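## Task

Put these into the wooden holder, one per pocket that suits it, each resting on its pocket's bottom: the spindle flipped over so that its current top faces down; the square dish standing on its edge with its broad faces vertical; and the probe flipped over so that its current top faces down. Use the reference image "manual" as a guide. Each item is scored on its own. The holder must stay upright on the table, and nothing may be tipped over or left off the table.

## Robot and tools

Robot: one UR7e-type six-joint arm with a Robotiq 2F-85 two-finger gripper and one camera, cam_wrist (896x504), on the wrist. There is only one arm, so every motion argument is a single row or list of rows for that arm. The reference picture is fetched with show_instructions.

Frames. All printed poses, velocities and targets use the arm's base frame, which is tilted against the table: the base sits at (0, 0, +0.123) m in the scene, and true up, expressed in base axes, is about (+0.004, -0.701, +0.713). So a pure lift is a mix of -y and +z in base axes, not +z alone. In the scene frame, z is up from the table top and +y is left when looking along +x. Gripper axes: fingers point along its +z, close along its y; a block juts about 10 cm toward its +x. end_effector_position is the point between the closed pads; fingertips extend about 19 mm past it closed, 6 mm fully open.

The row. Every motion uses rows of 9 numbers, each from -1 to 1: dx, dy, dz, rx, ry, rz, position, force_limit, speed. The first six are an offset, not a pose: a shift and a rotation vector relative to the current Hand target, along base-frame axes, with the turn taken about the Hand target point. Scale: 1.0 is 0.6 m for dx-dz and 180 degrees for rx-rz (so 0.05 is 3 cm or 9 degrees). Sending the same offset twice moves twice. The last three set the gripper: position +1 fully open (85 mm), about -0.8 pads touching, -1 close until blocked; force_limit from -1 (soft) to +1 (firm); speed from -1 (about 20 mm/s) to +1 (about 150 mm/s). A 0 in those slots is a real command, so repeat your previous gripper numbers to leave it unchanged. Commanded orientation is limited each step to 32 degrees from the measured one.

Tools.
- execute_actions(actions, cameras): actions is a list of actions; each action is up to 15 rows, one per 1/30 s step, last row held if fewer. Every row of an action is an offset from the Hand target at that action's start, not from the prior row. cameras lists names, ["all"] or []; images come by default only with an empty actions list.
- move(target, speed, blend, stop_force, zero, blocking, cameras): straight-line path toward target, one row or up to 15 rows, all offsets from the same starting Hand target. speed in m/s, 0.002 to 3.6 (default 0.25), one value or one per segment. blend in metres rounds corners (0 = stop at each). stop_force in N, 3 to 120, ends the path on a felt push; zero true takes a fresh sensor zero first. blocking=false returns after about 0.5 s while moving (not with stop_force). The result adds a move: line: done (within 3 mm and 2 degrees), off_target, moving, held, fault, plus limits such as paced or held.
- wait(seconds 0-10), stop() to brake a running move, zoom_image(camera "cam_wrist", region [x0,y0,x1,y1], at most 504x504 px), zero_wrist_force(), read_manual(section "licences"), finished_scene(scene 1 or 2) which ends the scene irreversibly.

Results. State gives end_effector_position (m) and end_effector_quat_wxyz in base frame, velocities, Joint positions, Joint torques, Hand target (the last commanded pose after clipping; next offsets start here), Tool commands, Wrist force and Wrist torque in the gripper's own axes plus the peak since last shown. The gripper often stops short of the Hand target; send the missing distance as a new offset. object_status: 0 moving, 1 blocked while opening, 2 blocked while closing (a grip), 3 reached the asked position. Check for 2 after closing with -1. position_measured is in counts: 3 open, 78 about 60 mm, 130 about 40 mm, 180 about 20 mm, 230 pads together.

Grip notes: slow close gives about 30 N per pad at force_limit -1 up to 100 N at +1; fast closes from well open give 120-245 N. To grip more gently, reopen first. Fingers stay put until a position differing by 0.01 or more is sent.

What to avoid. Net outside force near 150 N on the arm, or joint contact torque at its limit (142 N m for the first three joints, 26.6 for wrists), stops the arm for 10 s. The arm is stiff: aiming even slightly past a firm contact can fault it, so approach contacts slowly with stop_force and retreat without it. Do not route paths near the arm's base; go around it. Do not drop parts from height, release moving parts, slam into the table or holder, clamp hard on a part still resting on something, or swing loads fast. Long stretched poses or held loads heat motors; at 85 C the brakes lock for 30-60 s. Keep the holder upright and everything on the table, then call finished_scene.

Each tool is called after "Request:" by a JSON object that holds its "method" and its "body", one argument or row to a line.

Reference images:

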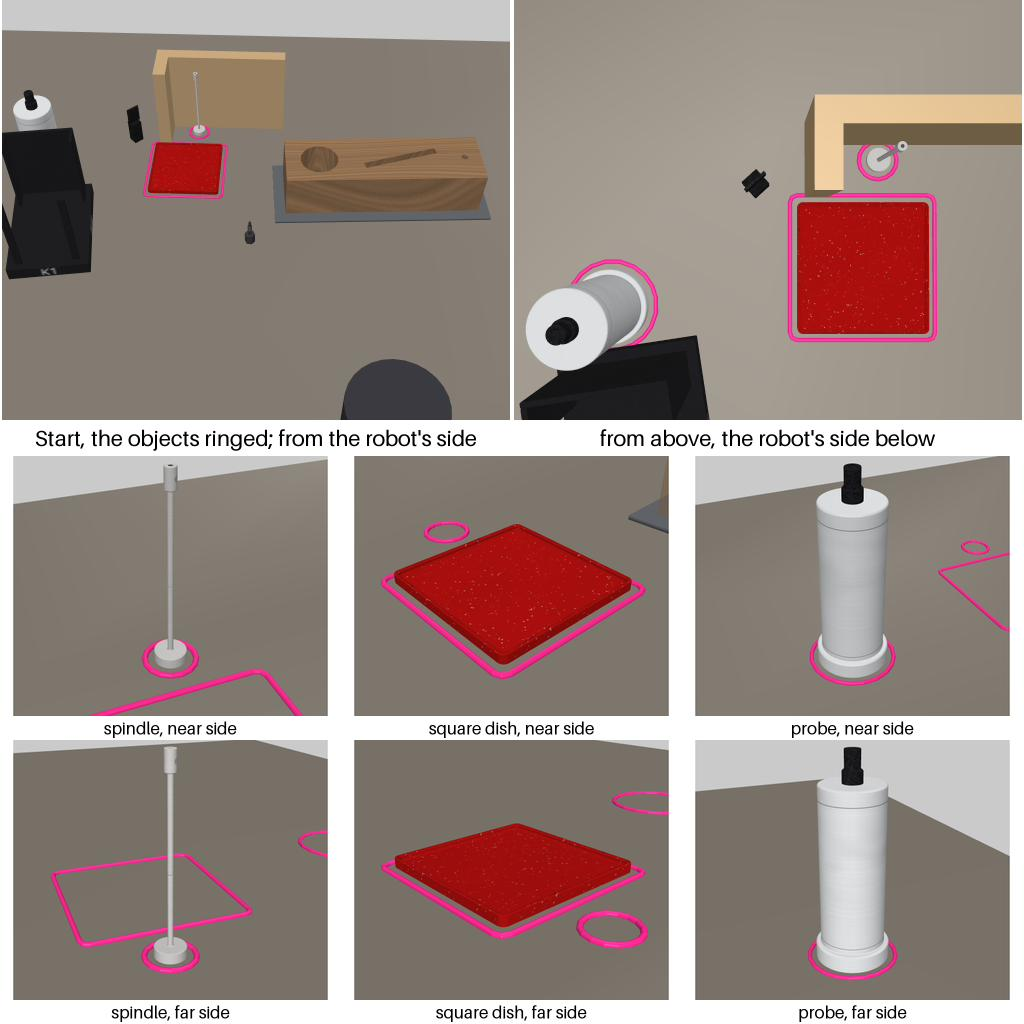

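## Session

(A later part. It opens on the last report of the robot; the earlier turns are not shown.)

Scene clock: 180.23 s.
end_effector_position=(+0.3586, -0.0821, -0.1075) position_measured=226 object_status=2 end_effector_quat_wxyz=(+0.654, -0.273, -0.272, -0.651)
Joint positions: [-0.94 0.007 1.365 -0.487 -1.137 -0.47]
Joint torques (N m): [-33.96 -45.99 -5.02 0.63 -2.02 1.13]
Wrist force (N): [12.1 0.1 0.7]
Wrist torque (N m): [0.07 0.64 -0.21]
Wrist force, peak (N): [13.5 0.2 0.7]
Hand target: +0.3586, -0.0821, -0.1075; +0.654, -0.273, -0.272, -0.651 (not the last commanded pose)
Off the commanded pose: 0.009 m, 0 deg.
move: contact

Request:
{"method": "move", "body": {
  "target": [
    [0,-0.0008,0.0008,0,0,0,-0.35,-0.3,-1],
    [0,-0.0721,-0.0694,0,0,0,-0.35,-0.3,-1],
    [0,-0.189,0.0494,0,0,0,-0.35,-0.3,-1]
  ],
  "speed": [0.02,0.1,0.25],
  "blend": [0,0.01,0],
  "cameras": ["cam_wrist"]
}}

Request:
{"method": "zoom_image", "body": {
  "camera": "cam_wrist",
  "region": [380, 200, 600, 420]
}}

Scene clock: 185.27 s.
end_effector_position=(+0.3586, -0.1953, -0.0781) position_measured=173 object_status=3 end_effector_quat_wxyz=(+0.654, -0.273, -0.272, -0.651)
Joint positions: [-1.071 -0.015 1.184 -0.325 -1.222 -0.362]
Joint torques (N m): [-35.02 -53.61 -27.78 3.19 -3.76 1.44]
Wrist force (N): [-1.4 0.4 1.8]
Wrist torque (N m): [0.07 0.47 -0.34]
Wrist force, peak (N): [12.4 0.0 0.9]
Hand target: +0.3586, -0.1955, -0.0779; +0.654, -0.273, -0.272, -0.651
Off the commanded pose: 0.000 m, 0 deg.
move: done

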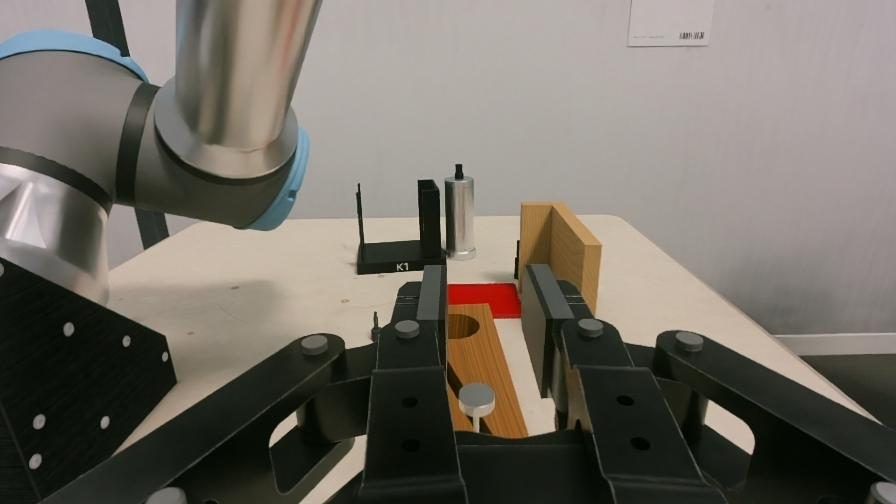

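Scaled by 2.291 from the camera's 896x504 image, which has a finer 1280x720 frame.

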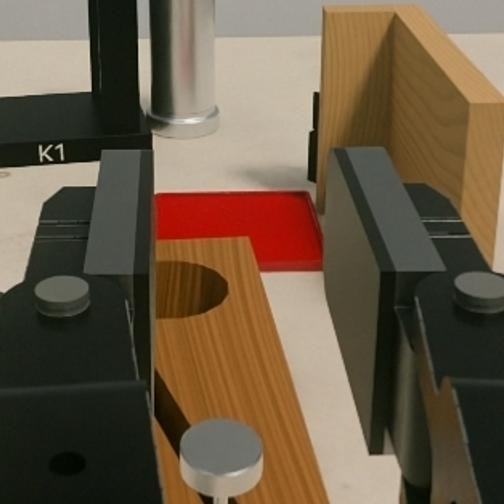

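Request:
{"method": "move", "body": {
  "target": [
    [-0.0133,0.1672,0.291,-0.387,0.543,-0.0025,-0.35,-0.3,-1],
    [-0.025,0.585,0.375,-0.0034,0.998,-0.0067,-0.35,-0.3,-1],
    [-0.025,0.661,0.2978,-0.0034,0.998,-0.0067,-0.35,-0.3,-1]
  ],
  "speed": [0.4,0.4,0.2],
  "blend": [0.03,0.02,0],
  "cameras": ["cam_wrist"]
}}

Request:
{"method": "zoom_image", "body": {
  "camera": "cam_wrist",
  "region": [360, 120, 640, 340]
}}

Scene clock: 198.07 s.
end_effector_position=(+0.3436, +0.2011, +0.1009) position_measured=173 object_status=3 end_effector_quat_wxyz=(-0.269, +0.656, -0.652, -0.268)
Joint positions: [-0.338 -1.721 2.473 -2.006 -0.847 4.248]
Joint torques (N m): [-3.1 5.72 -10.23 -3.77 2.5 1.15]
Wrist force (N): [0.9 0.3 0.0]
Wrist torque (N m): [-0.22 -0.30 -0.17]
Wrist force, peak (N): [-1.7 0.3 2.1]
Hand target: +0.3436, +0.2011, +0.1008; -0.269, +0.656, -0.652, -0.268
Off the commanded pose: 0.000 m, 0 deg.
move: done

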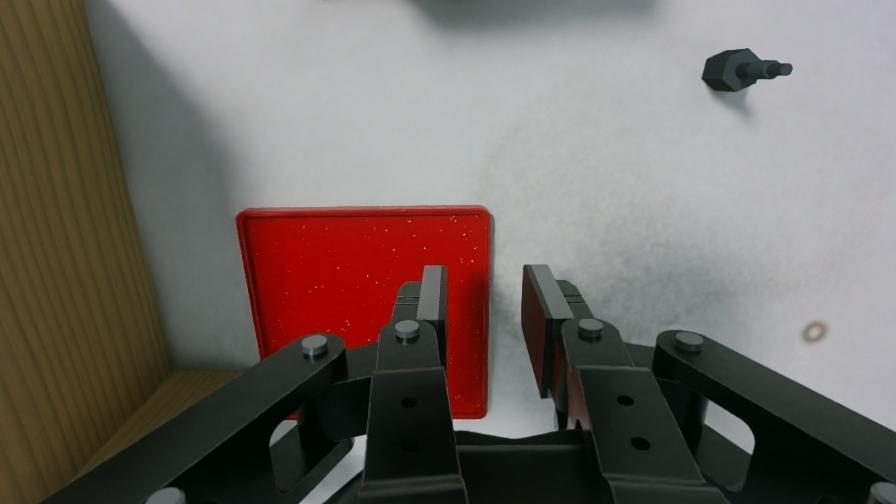

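Scaled by 1.800 from the camera's 896x504 image, which has a finer 1280x720 frame.

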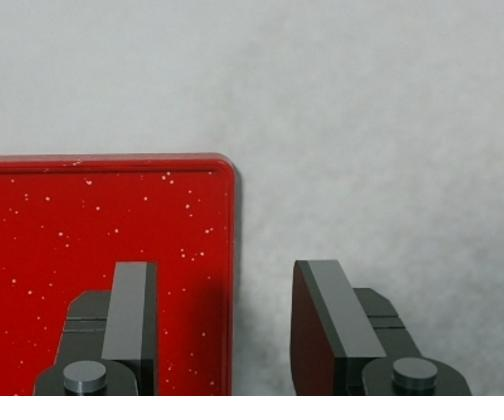

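Request:
{"method": "zoom_image", "body": {
  "camera": "cam_wrist",
  "region": [440, 195, 510, 235]
}}

Request:
{"method": "zoom_image", "body": {
  "camera": "cam_wrist",
  "region": [225, 195, 295, 265]
}}

Scaled by 7.200 from the camera's 896x504 image, which has a finer 1280x720 frame.

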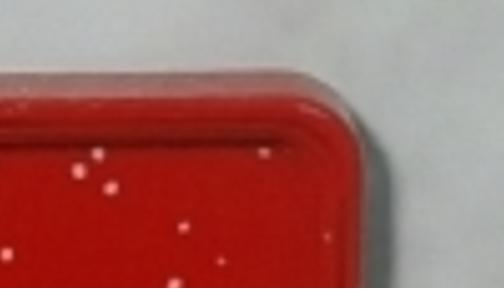

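Scaled by 7.200 from the camera's 896x504 image, which has a finer 1280x720 frame.

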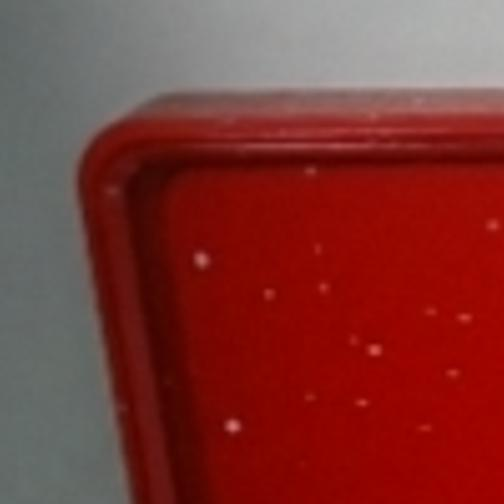

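Request:
{"method": "move", "body": {
  "target": [
    [-0.0045,0,0,0,0,0,-0.62,-0.5,-1],
    [-0.0045,0.0296,-0.03,0,0,0,-0.62,-0.5,-1]
  ],
  "speed": 0.06,
  "cameras": ["cam_wrist"]
}}

Request:
{"method": "zoom_image", "body": {
  "camera": "cam_wrist",
  "region": [400, 180, 560, 340]
}}

Scene clock: 205.73 s.
end_effector_position=(+0.3409, +0.2188, +0.0829) position_measured=208 object_status=3 end_effector_quat_wxyz=(-0.269, +0.656, -0.652, -0.268) end_effector_velocity=(+0.000, +0.000, +0.000) end_effector_angular_velocity=(+0.000, -0.001, +0.000)
Joint positions: [-0.287 -1.666 2.51 -2.141 -0.832 4.314]
Joint velocities: [0.001 0.001 0.001 -0.005 0.001 0.002]
Joint torques (N m): [-2.31 3.05 -8.99 -3.57 2.6 1.2]
Wrist force (N): [1.0 0.5 0.4]
Wrist torque (N m): [-0.21 -0.33 -0.14]
Wrist force, peak (N): [0.9 0.7 0.4]
Hand target: +0.3409, +0.2189, +0.0828; -0.269, +0.656, -0.652, -0.268
Off the commanded pose: 0.000 m, 0 deg.
move: done

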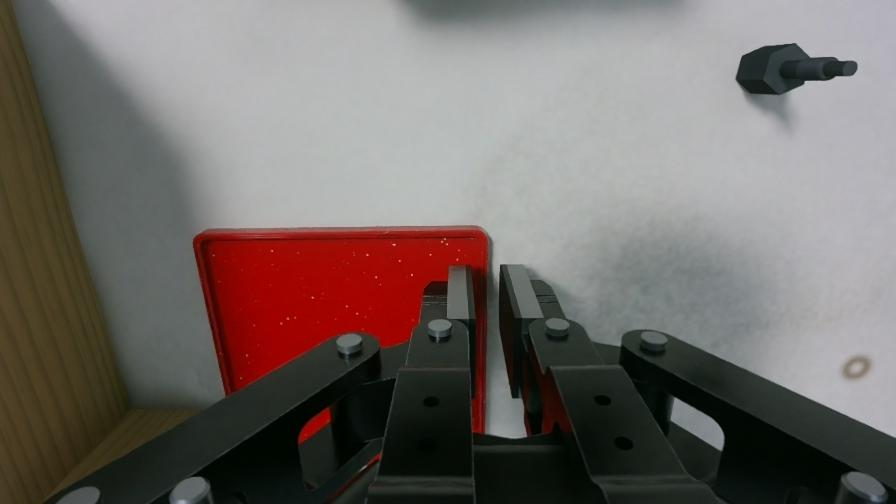

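Scaled by 3.150 from the camera's 896x504 image, which has a finer 1280x720 frame.

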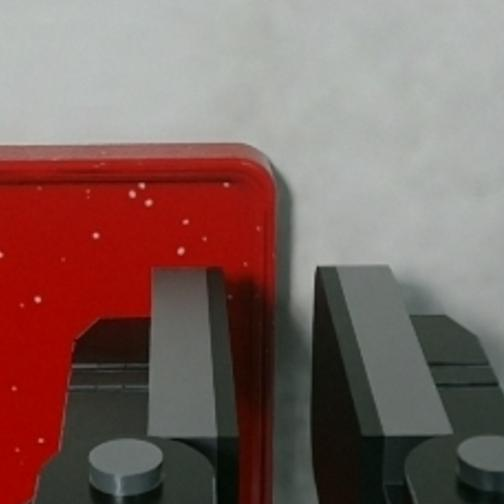

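Request:
{"method": "move", "body": {
  "target": [0,0.0175,-0.0178,0,0,0,-0.62,-0.5,-1],
  "speed": 0.008,
  "stop_force": 3
}}

Scene clock: 209.27 s.
end_effector_position=(+0.3409, +0.2236, +0.0780) position_measured=208 object_status=3 end_effector_quat_wxyz=(-0.269, +0.656, -0.652, -0.268)
Joint positions: [-0.272 -1.647 2.517 -2.18 -0.828 4.333]
Joint torques (N m): [-19.17 -9.8 -24.25 -0.31 -2.73 -1.46]
Wrist force (N): [1.0 -1.2 -4.7]
Wrist torque (N m): [-0.14 -0.32 -0.05]
Wrist force, peak (N): [-0.2 6.0 -36.4]
Hand target: +0.3409, +0.2236, +0.0780; -0.269, +0.656, -0.652, -0.268 (not the last commanded pose)
Off the commanded pose: 0.008 m, 0 deg.
move: contact

Request:
{"method": "move", "body": {
  "target": [
    [0,-0.0008,0.0008,0,0,0,-0.62,-0.5,-1],
    [0,-0.0008,0.0008,0,0,0,-1,-0.3,-1]
  ],
  "speed": 0.01
}}

Request:
{"method": "move", "body": {
  "target": [0,-0.035,0.0356,0,0,0,-1,-0.3,-1],
  "speed": 0.04,
  "cameras": ["cam_wrist"]
}}

Scene clock: 211.80 s.
end_effector_position=(+0.3409, +0.2232, +0.0784) position_measured=227 object_status=0 end_effector_quat_wxyz=(-0.269, +0.656, -0.652, -0.268)
Joint positions: [-0.274 -1.649 2.516 -2.176 -0.828 4.331]
Joint torques (N m): [-20.91 -10.8 -26.16 -0.73 -2.54 -1.54]
Wrist force (N): [1.1 0.5 -1.1]
Wrist torque (N m): [-0.23 -0.37 0.01]
Wrist force, peak (N): [0.9 -1.2 -4.6]
Hand target: +0.3409, +0.2232, +0.0784; -0.269, +0.656, -0.652, -0.268
Off the commanded pose: 0.000 m, 0 deg.
move: done

Scene clock: 213.20 s.
end_effector_position=(+0.3409, +0.2022, +0.0998) position_measured=227 object_status=2 end_effector_quat_wxyz=(-0.269, +0.656, -0.652, -0.268)
Joint positions: [-0.337 -1.726 2.481 -2.009 -0.846 4.249]
Joint torques (N m): [-22.1 -9.17 -28.85 -0.25 -2.92 -1.3]
Wrist force (N): [0.8 0.2 1.6]
Wrist torque (N m): [-0.26 -0.27 0.00]
Wrist force, peak (N): [1.0 0.1 1.8]
Hand target: +0.3409, +0.2022, +0.0998; -0.269, +0.656, -0.652, -0.268
Off the commanded pose: 0.000 m, 0 deg.
move: done

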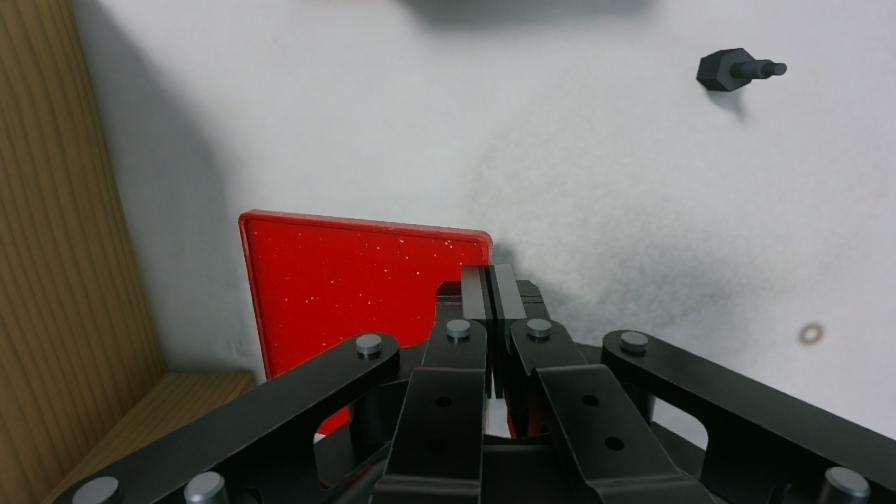

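Request:
{"method": "zoom_image", "body": {
  "camera": "cam_wrist",
  "region": [230, 190, 530, 410]
}}

Scaled by 1.680 from the camera's 896x504 image, which has a finer 1280x720 frame.

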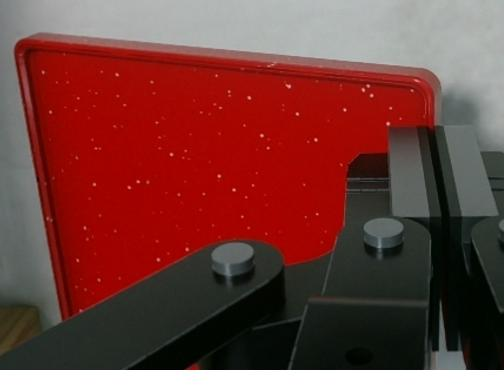

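Request:
{"method": "move", "body": {
  "target": [0,-0.0585,0.0594,0,0,0,-1,-0.3,-1],
  "speed": 0.05,
  "cameras": ["cam_wrist"]
}}

Request:
{"method": "zoom_image", "body": {
  "camera": "cam_wrist",
  "region": [230, 190, 530, 440]
}}

Scene clock: 218.10 s.
end_effector_position=(+0.3409, +0.1671, +0.1354) position_measured=230 object_status=3 end_effector_quat_wxyz=(-0.269, +0.656, -0.652, -0.268)
Joint positions: [-0.44 -1.818 2.406 -1.76 -0.883 4.122]
Joint torques (N m): [-19.51 -5.75 -29.8 -0.21 -2.96 -1.51]
Wrist force (N): [1.2 0.5 -0.1]
Wrist torque (N m): [-0.16 -0.45 0.00]
Wrist force, peak (N): [0.8 0.1 2.1]
Hand target: +0.3409, +0.1671, +0.1354; -0.269, +0.656, -0.652, -0.268
Off the commanded pose: 0.000 m, 0 deg.
move: done

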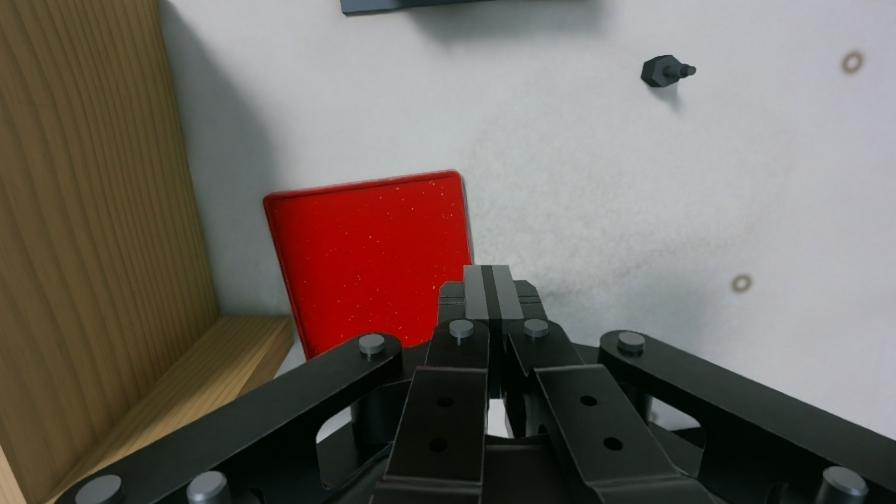

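Scaled by 1.680 from the camera's 896x504 image, which has a finer 1280x720 frame.

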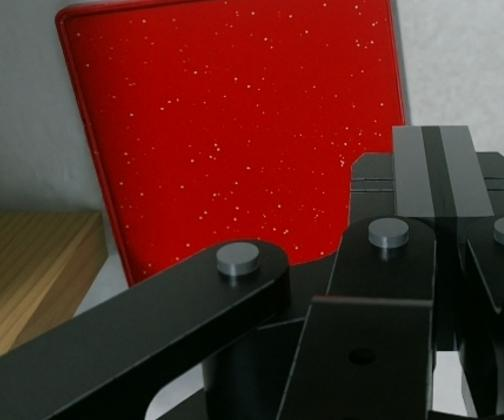

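Request:
{"method": "move", "body": {
  "target": [
    [0,0,0,0,0,0,-0.6,1,-0.6],
    [0.0057,0.0855,-0.0885,0.0002,-0.0261,0.0265,-0.6,1,-0.6]
  ],
  "speed": 0.12,
  "cameras": ["cam_wrist"]
}}

Request:
{"method": "zoom_image", "body": {
  "camera": "cam_wrist",
  "region": [400, 180, 560, 340]
}}

Scene clock: 230.37 s.
end_effector_position=(+0.3443, +0.2183, +0.0824) position_measured=205 object_status=3 end_effector_quat_wxyz=(-0.284, +0.693, -0.613, -0.252)
Joint positions: [-0.286 -1.655 2.502 -2.145 -0.831 4.198]
Joint torques (N m): [-2.69 2.57 -9.33 -3.18 2.6 1.34]
Wrist force (N): [1.1 0.4 -0.2]
Wrist torque (N m): [-0.22 -0.36 -0.15]
Wrist force, peak (N): [1.5 0.5 -0.8]
Hand target: +0.3443, +0.2184, +0.0823; -0.284, +0.693, -0.613, -0.252
Off the commanded pose: 0.000 m, 0 deg.
move: done

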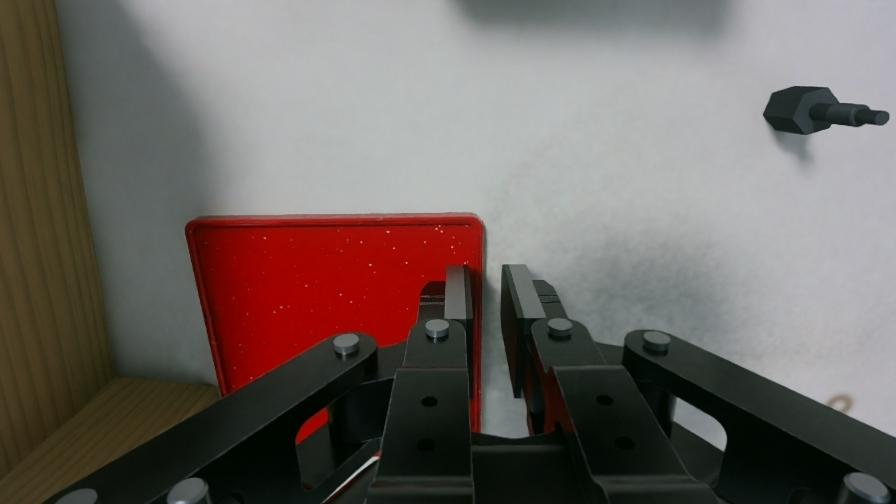

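Scaled by 3.150 from the camera's 896x504 image, which has a finer 1280x720 frame.

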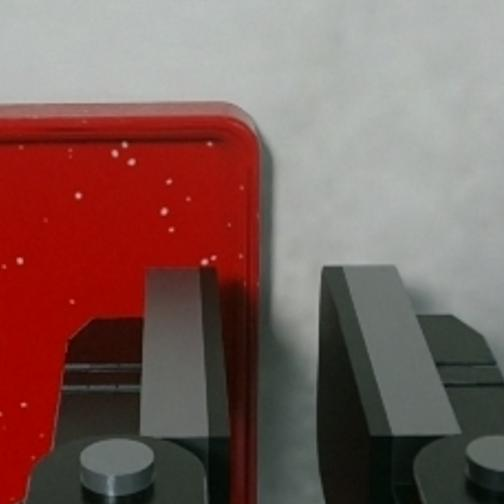

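Request:
{"method": "move", "body": {
  "target": [0.0022,0,0,0,0,0,-0.62,1,-0.6],
  "speed": 0.03
}}

Request:
{"method": "move", "body": {
  "target": [0,0.0175,-0.0178,0,0,0,-0.62,1,-0.6],
  "speed": 0.006,
  "stop_force": 3
}}

Request:
{"method": "move", "body": {
  "target": [0,-0.0001,0.0001,0,0,0,-1,1,-1],
  "speed": 0.01
}}

Request:
{"method": "wait", "body": {
  "seconds": 0.3
}}

Scene clock: 232.70 s.
end_effector_position=(+0.3455, +0.2184, +0.0823) position_measured=208 object_status=3 end_effector_quat_wxyz=(-0.284, +0.693, -0.613, -0.252)
Joint positions: [-0.285 -1.651 2.5 -2.147 -0.831 4.2]
Joint torques (N m): [-3.78 3.72 -27.63 -3.49 2.57 1.36]
Wrist force (N): [0.9 0.7 -0.1]
Wrist torque (N m): [-0.17 -0.33 -0.15]
Wrist force, peak (N): [1.2 0.5 -0.3]
Hand target: +0.3456, +0.2184, +0.0823; -0.284, +0.693, -0.613, -0.252
Off the commanded pose: 0.000 m, 0 deg.
move: done

Scene clock: 235.13 s.
end_effector_position=(+0.3456, +0.2232, +0.0774) position_measured=208 object_status=3 end_effector_quat_wxyz=(-0.284, +0.693, -0.613, -0.252)
Joint positions: [-0.27 -1.632 2.506 -2.186 -0.827 4.219]
Joint torques (N m): [-18.5 -9.88 -23.48 0.1 -2.35 -1.46]
Wrist force (N): [2.4 -0.5 -8.3]
Wrist torque (N m): [-0.11 -0.27 -0.09]
Wrist force, peak (N): [-0.8 5.2 -32.3]
Hand target: +0.3456, +0.2232, +0.0775; -0.284, +0.693, -0.613, -0.252 (not the last commanded pose)
Off the commanded pose: 0.008 m, 0 deg.
move: contact

Scene clock: 236.13 s.
end_effector_position=(+0.3456, +0.2231, +0.0775) position_measured=231 object_status=0 end_effector_quat_wxyz=(-0.284, +0.693, -0.613, -0.252)
Joint positions: [-0.27 -1.632 2.506 -2.186 -0.827 4.218]
Joint torques (N m): [-21.62 -11.34 -26.19 -0.69 -2.6 -1.53]
Wrist force (N): [1.0 0.5 -0.6]
Wrist torque (N m): [-0.21 -0.35 -0.02]
Wrist force, peak (N): [2.5 -0.8 -8.1]
Hand target: +0.3456, +0.2231, +0.0775; -0.284, +0.693, -0.613, -0.252
Off the commanded pose: 0.000 m, 0 deg.
move: done

Scene clock: 236.43 s.
end_effector_position=(+0.3456, +0.2231, +0.0775) position_measured=231 object_status=3 end_effector_quat_wxyz=(-0.284, +0.693, -0.613, -0.252)
Joint positions: [-0.27 -1.632 2.506 -2.186 -0.827 4.218]
Joint torques (N m): [-21.27 -11.02 -27.04 -0.64 -2.58 -1.55]
Wrist force (N): [1.0 0.6 -0.6]
Wrist torque (N m): [-0.21 -0.35 -0.03]
Wrist force, peak (N): [1.2 0.6 -0.6]
Hand target: +0.3456, +0.2231, +0.0775; -0.284, +0.693, -0.613, -0.252
Tool commands: gripper/position=-1.0 gripper/force_limit=+1.0 gripper/speed=-1.0
Off the commanded pose: 0.000 m, 0 deg.
wait: 0.30 s; at rest by 0.17 s

Request:
{"method": "wait", "body": {
  "seconds": 0.05,
  "cameras": ["cam_wrist"]
}}

Request:
{"method": "zoom_image", "body": {
  "camera": "cam_wrist",
  "region": [400, 200, 560, 360]
}}

Scene clock: 237.50 s.
end_effector_position=(+0.3456, +0.2231, +0.0775) position_measured=231 object_status=3 end_effector_quat_wxyz=(-0.284, +0.693, -0.613, -0.252)
Joint positions: [-0.27 -1.632 2.506 -2.186 -0.827 4.218]
Joint torques (N m): [-21.53 -11.27 -26.93 -0.7 -2.58 -1.55]
Wrist force (N): [1.1 0.6 -0.5]
Wrist torque (N m): [-0.22 -0.35 -0.03]
Wrist force, peak (N): [1.2 0.8 -0.7]
Hand target: +0.3456, +0.2231, +0.0775; -0.284, +0.693, -0.613, -0.252
Tool commands: gripper/position=-1.0 gripper/force_limit=+1.0 gripper/speed=-1.0
Off the commanded pose: 0.000 m, 0 deg.
wait: 0.07 s; at rest from the start

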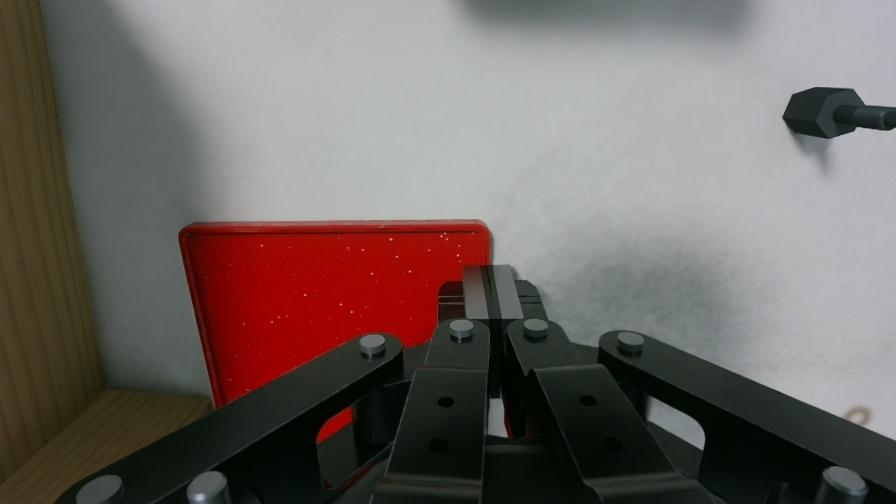

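Scaled by 3.150 from the camera's 896x504 image, which has a finer 1280x720 frame.

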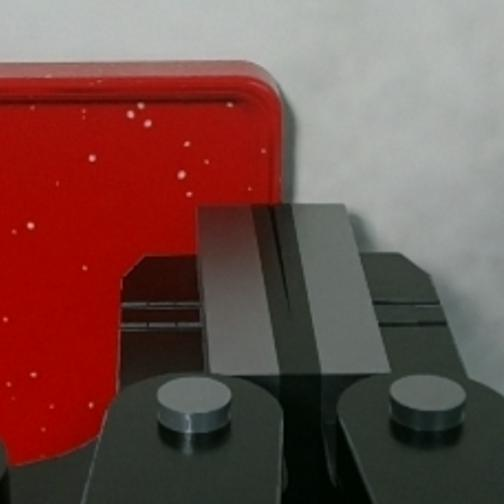

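Request:
{"method": "move", "body": {
  "target": [-0.1083,-0.0006,0.0006,0,0,0,-1,1,-1],
  "speed": 0.06,
  "cameras": ["cam_wrist"]
}}

Scene clock: 240.27 s.
end_effector_position=(+0.2806, +0.2228, +0.0778) position_measured=231 object_status=3 end_effector_quat_wxyz=(-0.284, +0.693, -0.613, -0.252)
Joint positions: [-0.339 -1.857 2.646 -2.041 -0.847 4.129]
Joint torques (N m): [-15.78 -4.58 -13.03 -1.06 -2.9 -1.08]
Wrist force (N): [1.1 0.1 1.4]
Wrist torque (N m): [-0.26 -0.33 0.02]
Wrist force, peak (N): [0.5 -18.9 -91.1]
Hand target: +0.2806, +0.2228, +0.0779; -0.284, +0.693, -0.613, -0.252
Off the commanded pose: 0.000 m, 0 deg.
move: done

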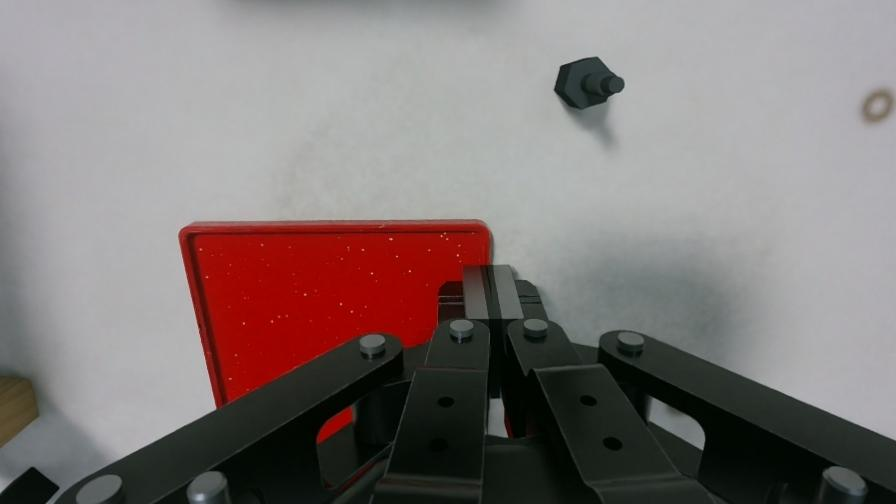

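Request:
{"method": "move", "body": {
  "target": [
    [0.0085,-0.0178,0.0195,-0.0067,0.0393,0.0387,-1,1,-1],
    [0.021,-0.0332,0.0375,-0.0133,0.0786,0.0774,-1,1,-1],
    [0.0377,-0.0467,0.0538,-0.02,0.1179,0.1161,-1,1,-1],
    [0.0578,-0.0577,0.0683,-0.0267,0.1572,0.1548,-1,1,-1],
    [0.0803,-0.0655,0.08,-0.0333,0.1965,0.1935,-1,1,-1],
    [0.1052,-0.0703,0.089,-0.04,0.2359,0.2322,-1,1,-1]
  ],
  "speed": 0.15,
  "blend": [0.003,0.003,0.003,0.003,0.003,0],
  "cameras": ["cam_wrist"]
}}

Scene clock: 250.93 s.
end_effector_position=(+0.3430, +0.1805, +0.1320) position_measured=231 object_status=3 end_effector_quat_wxyz=(+0.101, +0.740, -0.405, -0.527)
Joint positions: [-0.043 -1.116 1.692 -1.028 -1.328 3.947]
Joint torques (N m): [9.83 4.1 -28.41 -9.63 6.38 -8.34]
Wrist force (N): [5.5 98.7 0.8]
Wrist torque (N m): [11.83 -0.55 7.08]
Wrist force, peak (N): [5.5 98.7 0.8]
Hand target: +0.3437, +0.1806, +0.1313; +0.100, +0.741, -0.405, -0.526
Off the commanded pose: 0.001 m, 0 deg.
move: done

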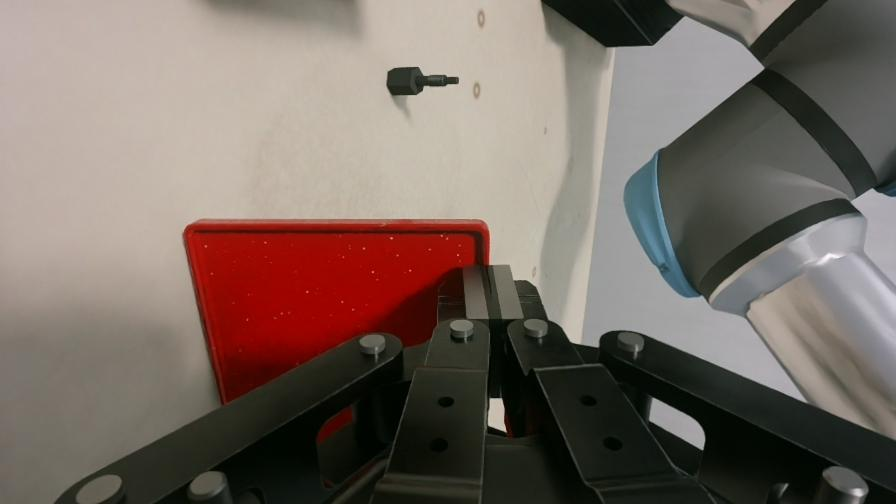

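Request:
{"method": "move", "body": {
  "target": [0,-0.0585,0.0594,0,0,0,-1,1,-1],
  "speed": 0.04
}}

Request:
{"method": "wait", "body": {
  "seconds": 0.2,
  "cameras": ["cam_wrist"]
}}

Scene clock: 253.77 s.
end_effector_position=(+0.3437, +0.1457, +0.1667) position_measured=231 object_status=3 end_effector_quat_wxyz=(+0.100, +0.741, -0.405, -0.526)
Joint positions: [-0.105 -1.169 1.668 -0.948 -1.384 3.919]
Joint torques (N m): [-38.28 -31.23 -26.45 1.8 -4.85 -1.68]
Wrist force (N): [0.2 -2.6 1.9]
Wrist torque (N m): [-0.41 -0.01 -0.32]
Wrist force, peak (N): [10.2 106.4 -1.1]
Hand target: +0.3437, +0.1455, +0.1669; +0.100, +0.741, -0.405, -0.526
Off the commanded pose: 0.000 m, 0 deg.
move: done

Scene clock: 253.97 s.
end_effector_position=(+0.3437, +0.1455, +0.1669) position_measured=231 object_status=3 end_effector_quat_wxyz=(+0.100, +0.741, -0.405, -0.526)
Joint positions: [-0.106 -1.17 1.667 -0.948 -1.384 3.919]
Joint torques (N m): [-37.16 -29.03 -25.33 1.91 -4.65 -1.53]
Wrist force (N): [0.0 -2.3 1.7]
Wrist torque (N m): [-0.36 0.02 -0.32]
Wrist force, peak (N): [0.2 -2.7 1.8]
Hand target: +0.3437, +0.1455, +0.1669; +0.100, +0.741, -0.405, -0.526
Tool commands: gripper/position=-1.0 gripper/force_limit=+1.0 gripper/speed=-1.0
Off the commanded pose: 0.000 m, 0 deg.
wait: 0.20 s; at rest by 0.17 s

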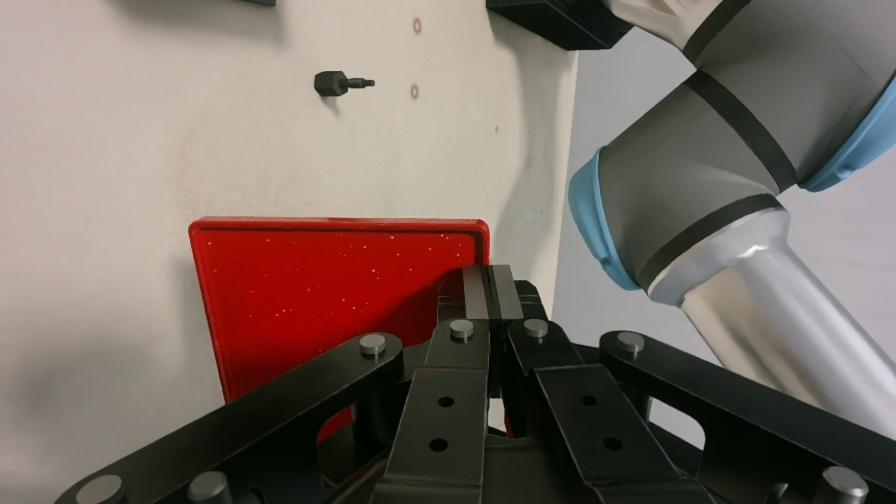

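Request:
{"method": "move", "body": {
  "target": [
    [0,-0.0935,0.095,0,0,0,-1,1,-1],
    [0.0582,-0.3923,-0.2723,-0.0336,0.0558,0.1492,-1,1,-1]
  ],
  "speed": [0.2,0.2],
  "blend": [0.02,0],
  "cameras": ["cam_wrist"]
}}

Request:
{"method": "zoom_image", "body": {
  "camera": "cam_wrist",
  "region": [150, 150, 560, 420]
}}

Scene clock: 262.27 s.
end_effector_position=(+0.3786, -0.0898, +0.0037) position_measured=231 object_status=3 end_effector_quat_wxyz=(+0.292, +0.760, -0.239, -0.528)
Joint positions: [-0.281 -0.756 1.572 -1.123 -2.033 3.811]
Joint torques (N m): [-45.87 -21.15 -26.06 -1.27 -5.02 -1.59]
Wrist force (N): [-1.1 -2.8 1.8]
Wrist torque (N m): [-0.30 0.36 -0.33]
Wrist force, peak (N): [0.1 -3.8 2.6]
Hand target: +0.3787, -0.0899, +0.0035; +0.293, +0.760, -0.239, -0.528
Off the commanded pose: 0.000 m, 0 deg.
move: done

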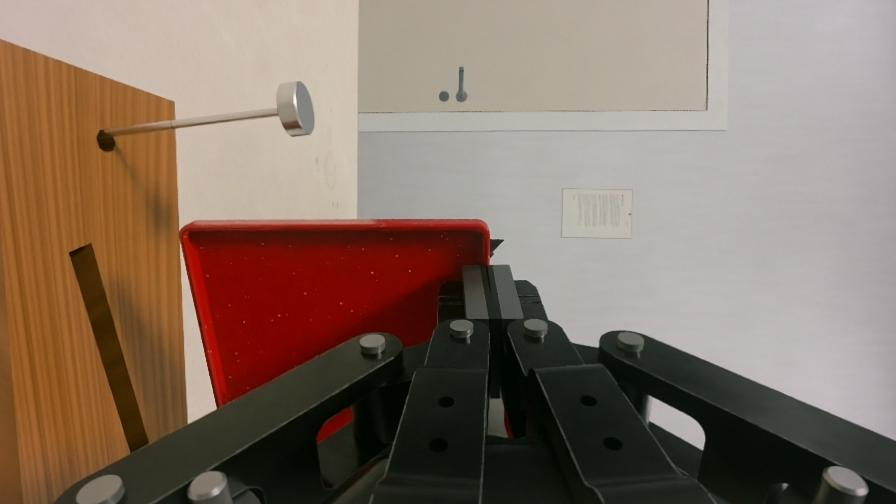

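Scaled by 1.229 from the camera's 896x504 image, which has a finer 1280x720 frame.

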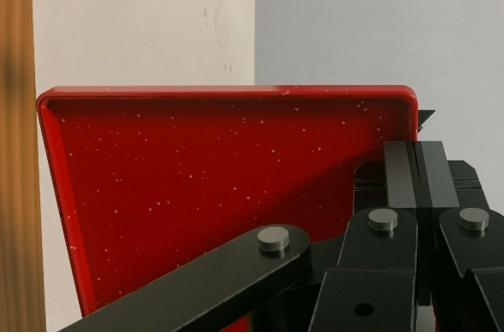

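Request:
{"method": "move", "body": {
  "target": [
    [0,0,0,-0.0066,0.0135,0.0133,-1,1,-1],
    [0,0.0304,-0.0309,-0.0066,0.0135,0.0133,-1,1,-1]
  ],
  "speed": [0.1,0.08]
}}

Request:
{"method": "move", "body": {
  "target": [0,0.0351,-0.0356,0,0,0,-1,1,-1],
  "speed": 0.012,
  "stop_force": 4,
  "cameras": ["cam_wrist"]
}}

Request:
{"method": "zoom_image", "body": {
  "camera": "cam_wrist",
  "region": [100, 100, 500, 450]
}}

Scene clock: 271.13 s.
end_effector_position=(+0.3786, -0.0719, -0.0148) position_measured=231 object_status=3 end_effector_quat_wxyz=(+0.316, +0.751, -0.222, -0.536)
Joint positions: [-0.234 -0.7 1.557 -1.113 -2.037 3.846]
Joint torques (N m): [-27.09 -25.01 -24.47 -1.02 -0.11 1.35]
Wrist force (N): [-1.3 -3.0 1.5]
Wrist torque (N m): [-0.25 0.40 -0.52]
Wrist force, peak (N): [-1.4 -3.5 1.3]
Hand target: +0.3787, -0.0717, -0.0150; +0.316, +0.751, -0.222, -0.536
Off the commanded pose: 0.000 m, 0 deg.
move: done

Scene clock: 273.27 s.
end_effector_position=(+0.3787, -0.0645, -0.0223) position_measured=231 object_status=3 end_effector_quat_wxyz=(+0.316, +0.751, -0.222, -0.536)
Joint positions: [-0.222 -0.686 1.555 -1.123 -2.025 3.849]
Joint torques (N m): [-45.02 -37.31 -5.44 1.1 -3.3 -1.22]
Wrist force (N): [-1.0 1.9 1.5]
Wrist torque (N m): [-0.37 0.28 -0.56]
Wrist force, peak (N): [-1.3 15.5 1.3]
Hand target: +0.3787, -0.0645, -0.0223; +0.316, +0.751, -0.222, -0.536 (not the last commanded pose)
Off the commanded pose: 0.020 m, 0 deg.
move: contact

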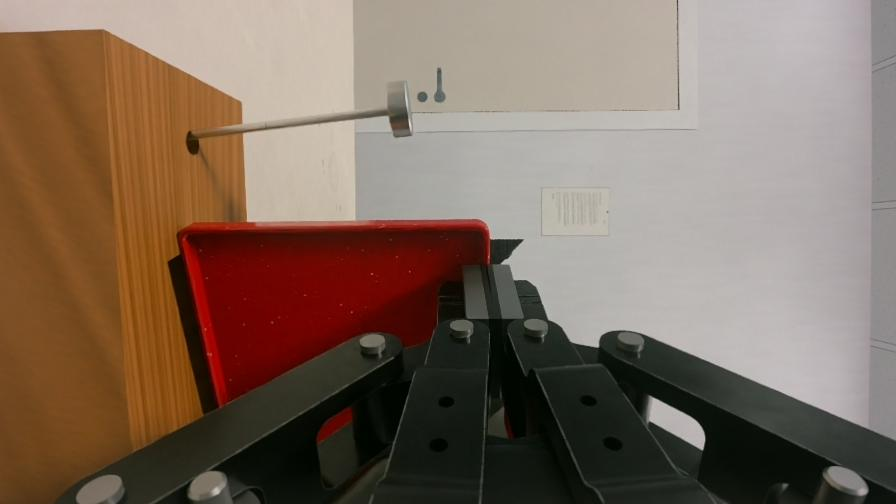

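Scaled by 1.260 from the camera's 896x504 image, which has a finer 1280x720 frame.

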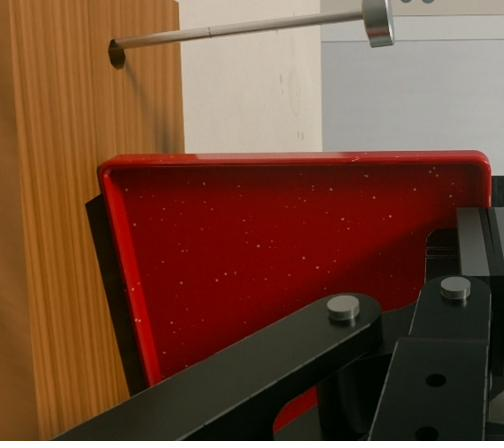

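Request:
{"method": "move", "body": {
  "target": [
    [0,-0.0047,0.0048,0,0,0,-1,1,-1],
    [0.0068,0.0055,0.0147,0,0,0,-1,1,-1]
  ],
  "speed": 0.04,
  "cameras": ["cam_wrist"]
}}

Request:
{"method": "zoom_image", "body": {
  "camera": "cam_wrist",
  "region": [140, 190, 320, 440]
}}

Scene clock: 278.83 s.
end_effector_position=(+0.3826, -0.0613, -0.0136) position_measured=231 object_status=3 end_effector_quat_wxyz=(+0.316, +0.751, -0.222, -0.536)
Joint positions: [-0.215 -0.695 1.542 -1.1 -2.019 3.851]
Joint torques (N m): [-30.13 -39.29 -22.35 2.23 0.39 1.51]
Wrist force (N): [-0.8 -2.9 1.0]
Wrist torque (N m): [-0.26 0.32 -0.51]
Wrist force, peak (N): [-0.8 -3.2 1.4]
Hand target: +0.3827, -0.0612, -0.0135; +0.316, +0.751, -0.222, -0.536
Off the commanded pose: 0.000 m, 0 deg.
move: done

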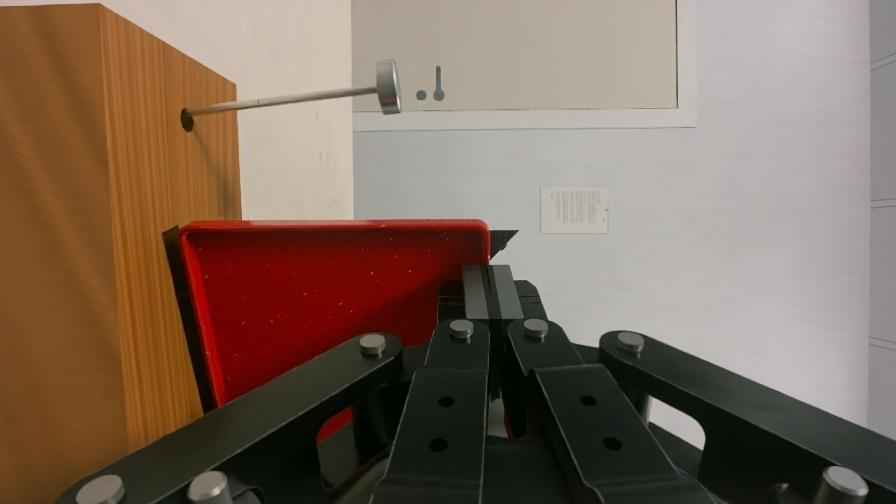

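Scaled by 2.016 from the camera's 896x504 image, which has a finer 1280x720 frame.

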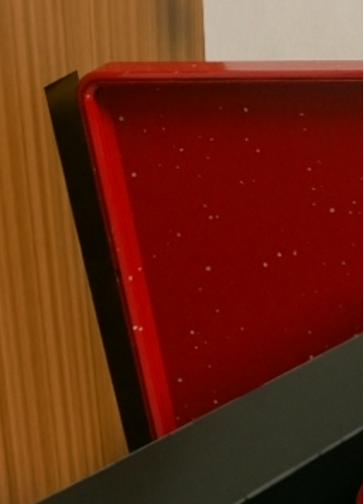

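Request:
{"method": "wait", "body": {
  "seconds": 0.1,
  "cameras": ["cam_wrist"]
}}

Request:
{"method": "zoom_image", "body": {
  "camera": "cam_wrist",
  "region": [140, 190, 320, 440]
}}

Scene clock: 285.10 s.
end_effector_position=(+0.3827, -0.0612, -0.0135) position_measured=231 object_status=3 end_effector_quat_wxyz=(+0.316, +0.751, -0.222, -0.536)
Joint positions: [-0.215 -0.695 1.542 -1.1 -2.019 3.851]
Joint torques (N m): [-28.29 -38.77 -23.77 1.96 0.39 1.45]
Wrist force (N): [-0.8 -2.9 1.3]
Wrist torque (N m): [-0.26 0.31 -0.52]
Wrist force, peak (N): [-0.9 -3.3 1.3]
Hand target: +0.3827, -0.0612, -0.0135; +0.316, +0.751, -0.222, -0.536
Tool commands: gripper/position=-1.0 gripper/force_limit=+1.0 gripper/speed=-1.0
Off the commanded pose: 0.000 m, 0 deg.
wait: 0.10 s; at rest from the start

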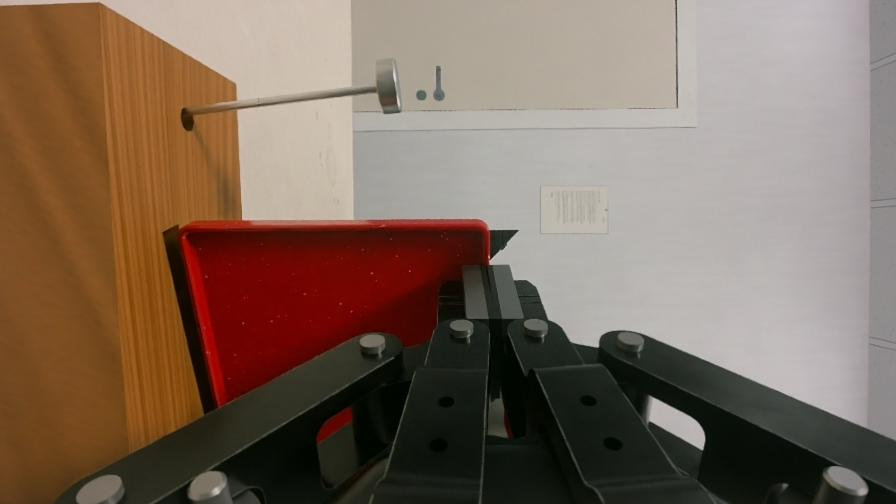

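Scaled by 2.016 from the camera's 896x504 image, which has a finer 1280x720 frame.

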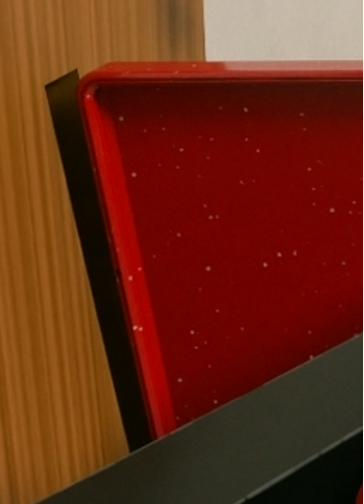

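Request:
{"method": "move", "body": {
  "target": [0.00367, -0.0006, -0.00058, 0, 0, 0, -1, 1, -1],
  "speed": 0.03
}}

Request:
{"method": "move", "body": {
  "target": [0, 0.0105, -0.01069, 0, 0, 0, -1, 1, -1],
  "speed": 0.008,
  "stop_force": 4,
  "cameras": ["cam_wrist"]
}}

Request:
{"method": "zoom_image", "body": {
  "camera": "cam_wrist",
  "region": [140, 190, 320, 440]
}}

Scene clock: 288.87 s.
end_effector_position=(+0.3848, -0.0615, -0.0138) position_measured=231 object_status=3 end_effector_quat_wxyz=(+0.316, +0.751, -0.222, -0.536)
Joint positions: [-0.215 -0.691 1.534 -1.096 -2.019 3.851]
Joint torques (N m): [-28.63 -25.66 -23.35 1.93 0.34 1.42]
Wrist force (N): [-0.8 -3.0 1.2]
Wrist torque (N m): [-0.27 0.32 -0.52]
Wrist force, peak (N): [-0.7 -3.2 1.3]
Hand target: +0.3849, -0.0615, -0.0138; +0.316, +0.751, -0.222, -0.536
Off the commanded pose: 0.000 m, 0 deg.
move: done

Scene clock: 290.63 s.
end_effector_position=(+0.3849, -0.0587, -0.0167) position_measured=231 object_status=3 end_effector_quat_wxyz=(+0.316, +0.751, -0.222, -0.536)
Joint positions: [-0.21 -0.686 1.533 -1.1 -2.014 3.853]
Joint torques (N m): [-45.28 -37.78 -6.26 1.09 -2.89 -1.28]
Wrist force (N): [-1.3 2.5 1.5]
Wrist torque (N m): [-0.41 0.34 -0.56]
Wrist force, peak (N): [-0.4 11.2 1.4]
Hand target: +0.3849, -0.0587, -0.0167; +0.316, +0.751, -0.222, -0.536 (not the last commanded pose)
Off the commanded pose: 0.005 m, 0 deg.
move: contact

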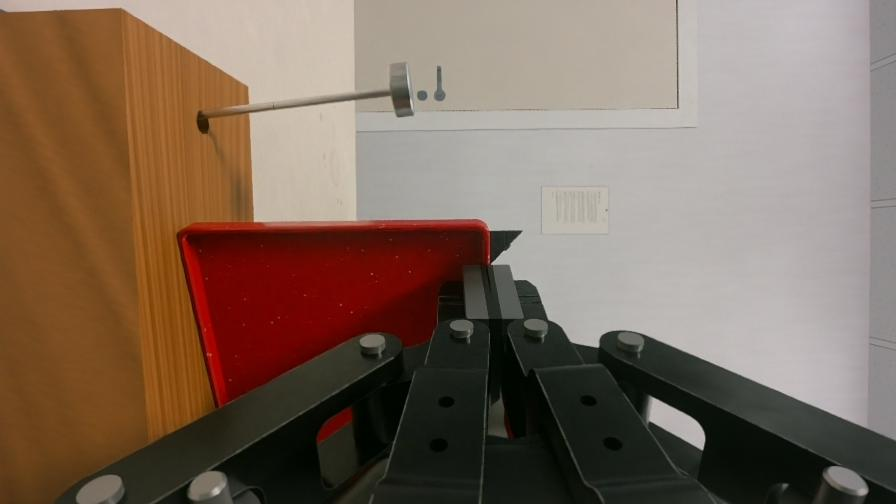

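Scaled by 2.016 from the camera's 896x504 image, which has a finer 1280x720 frame.

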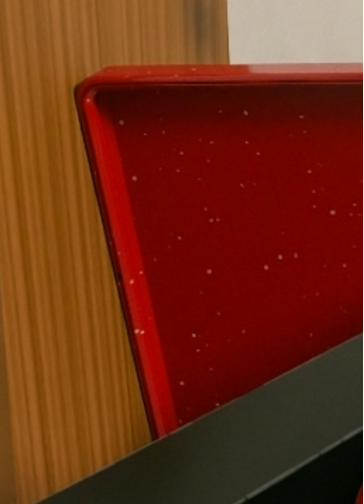

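Request:
{"method": "zoom_image", "body": {
  "camera": "cam_wrist",
  "region": [165, 210, 245, 310]
}}

Request:
{"method": "zoom_image", "body": {
  "camera": "cam_wrist",
  "region": [170, 310, 250, 410]
}}

Scaled by 5.040 from the camera's 896x504 image, which has a finer 1280x720 frame.

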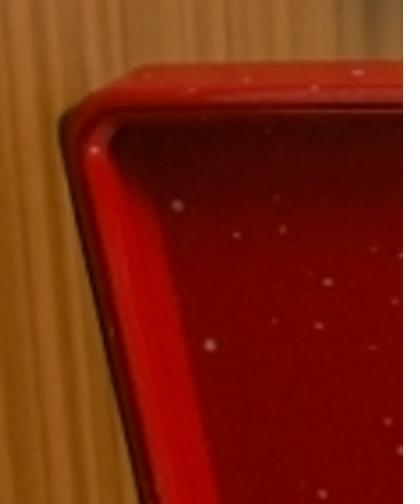

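Scaled by 5.040 from the camera's 896x504 image, which has a finer 1280x720 frame.

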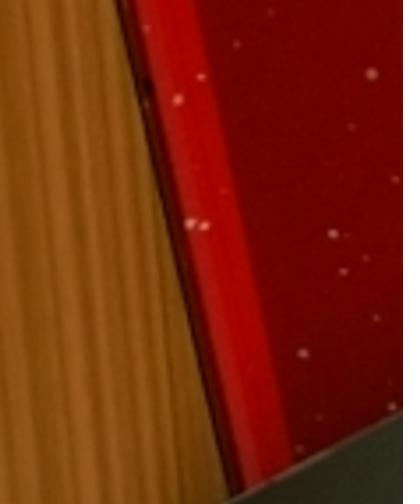

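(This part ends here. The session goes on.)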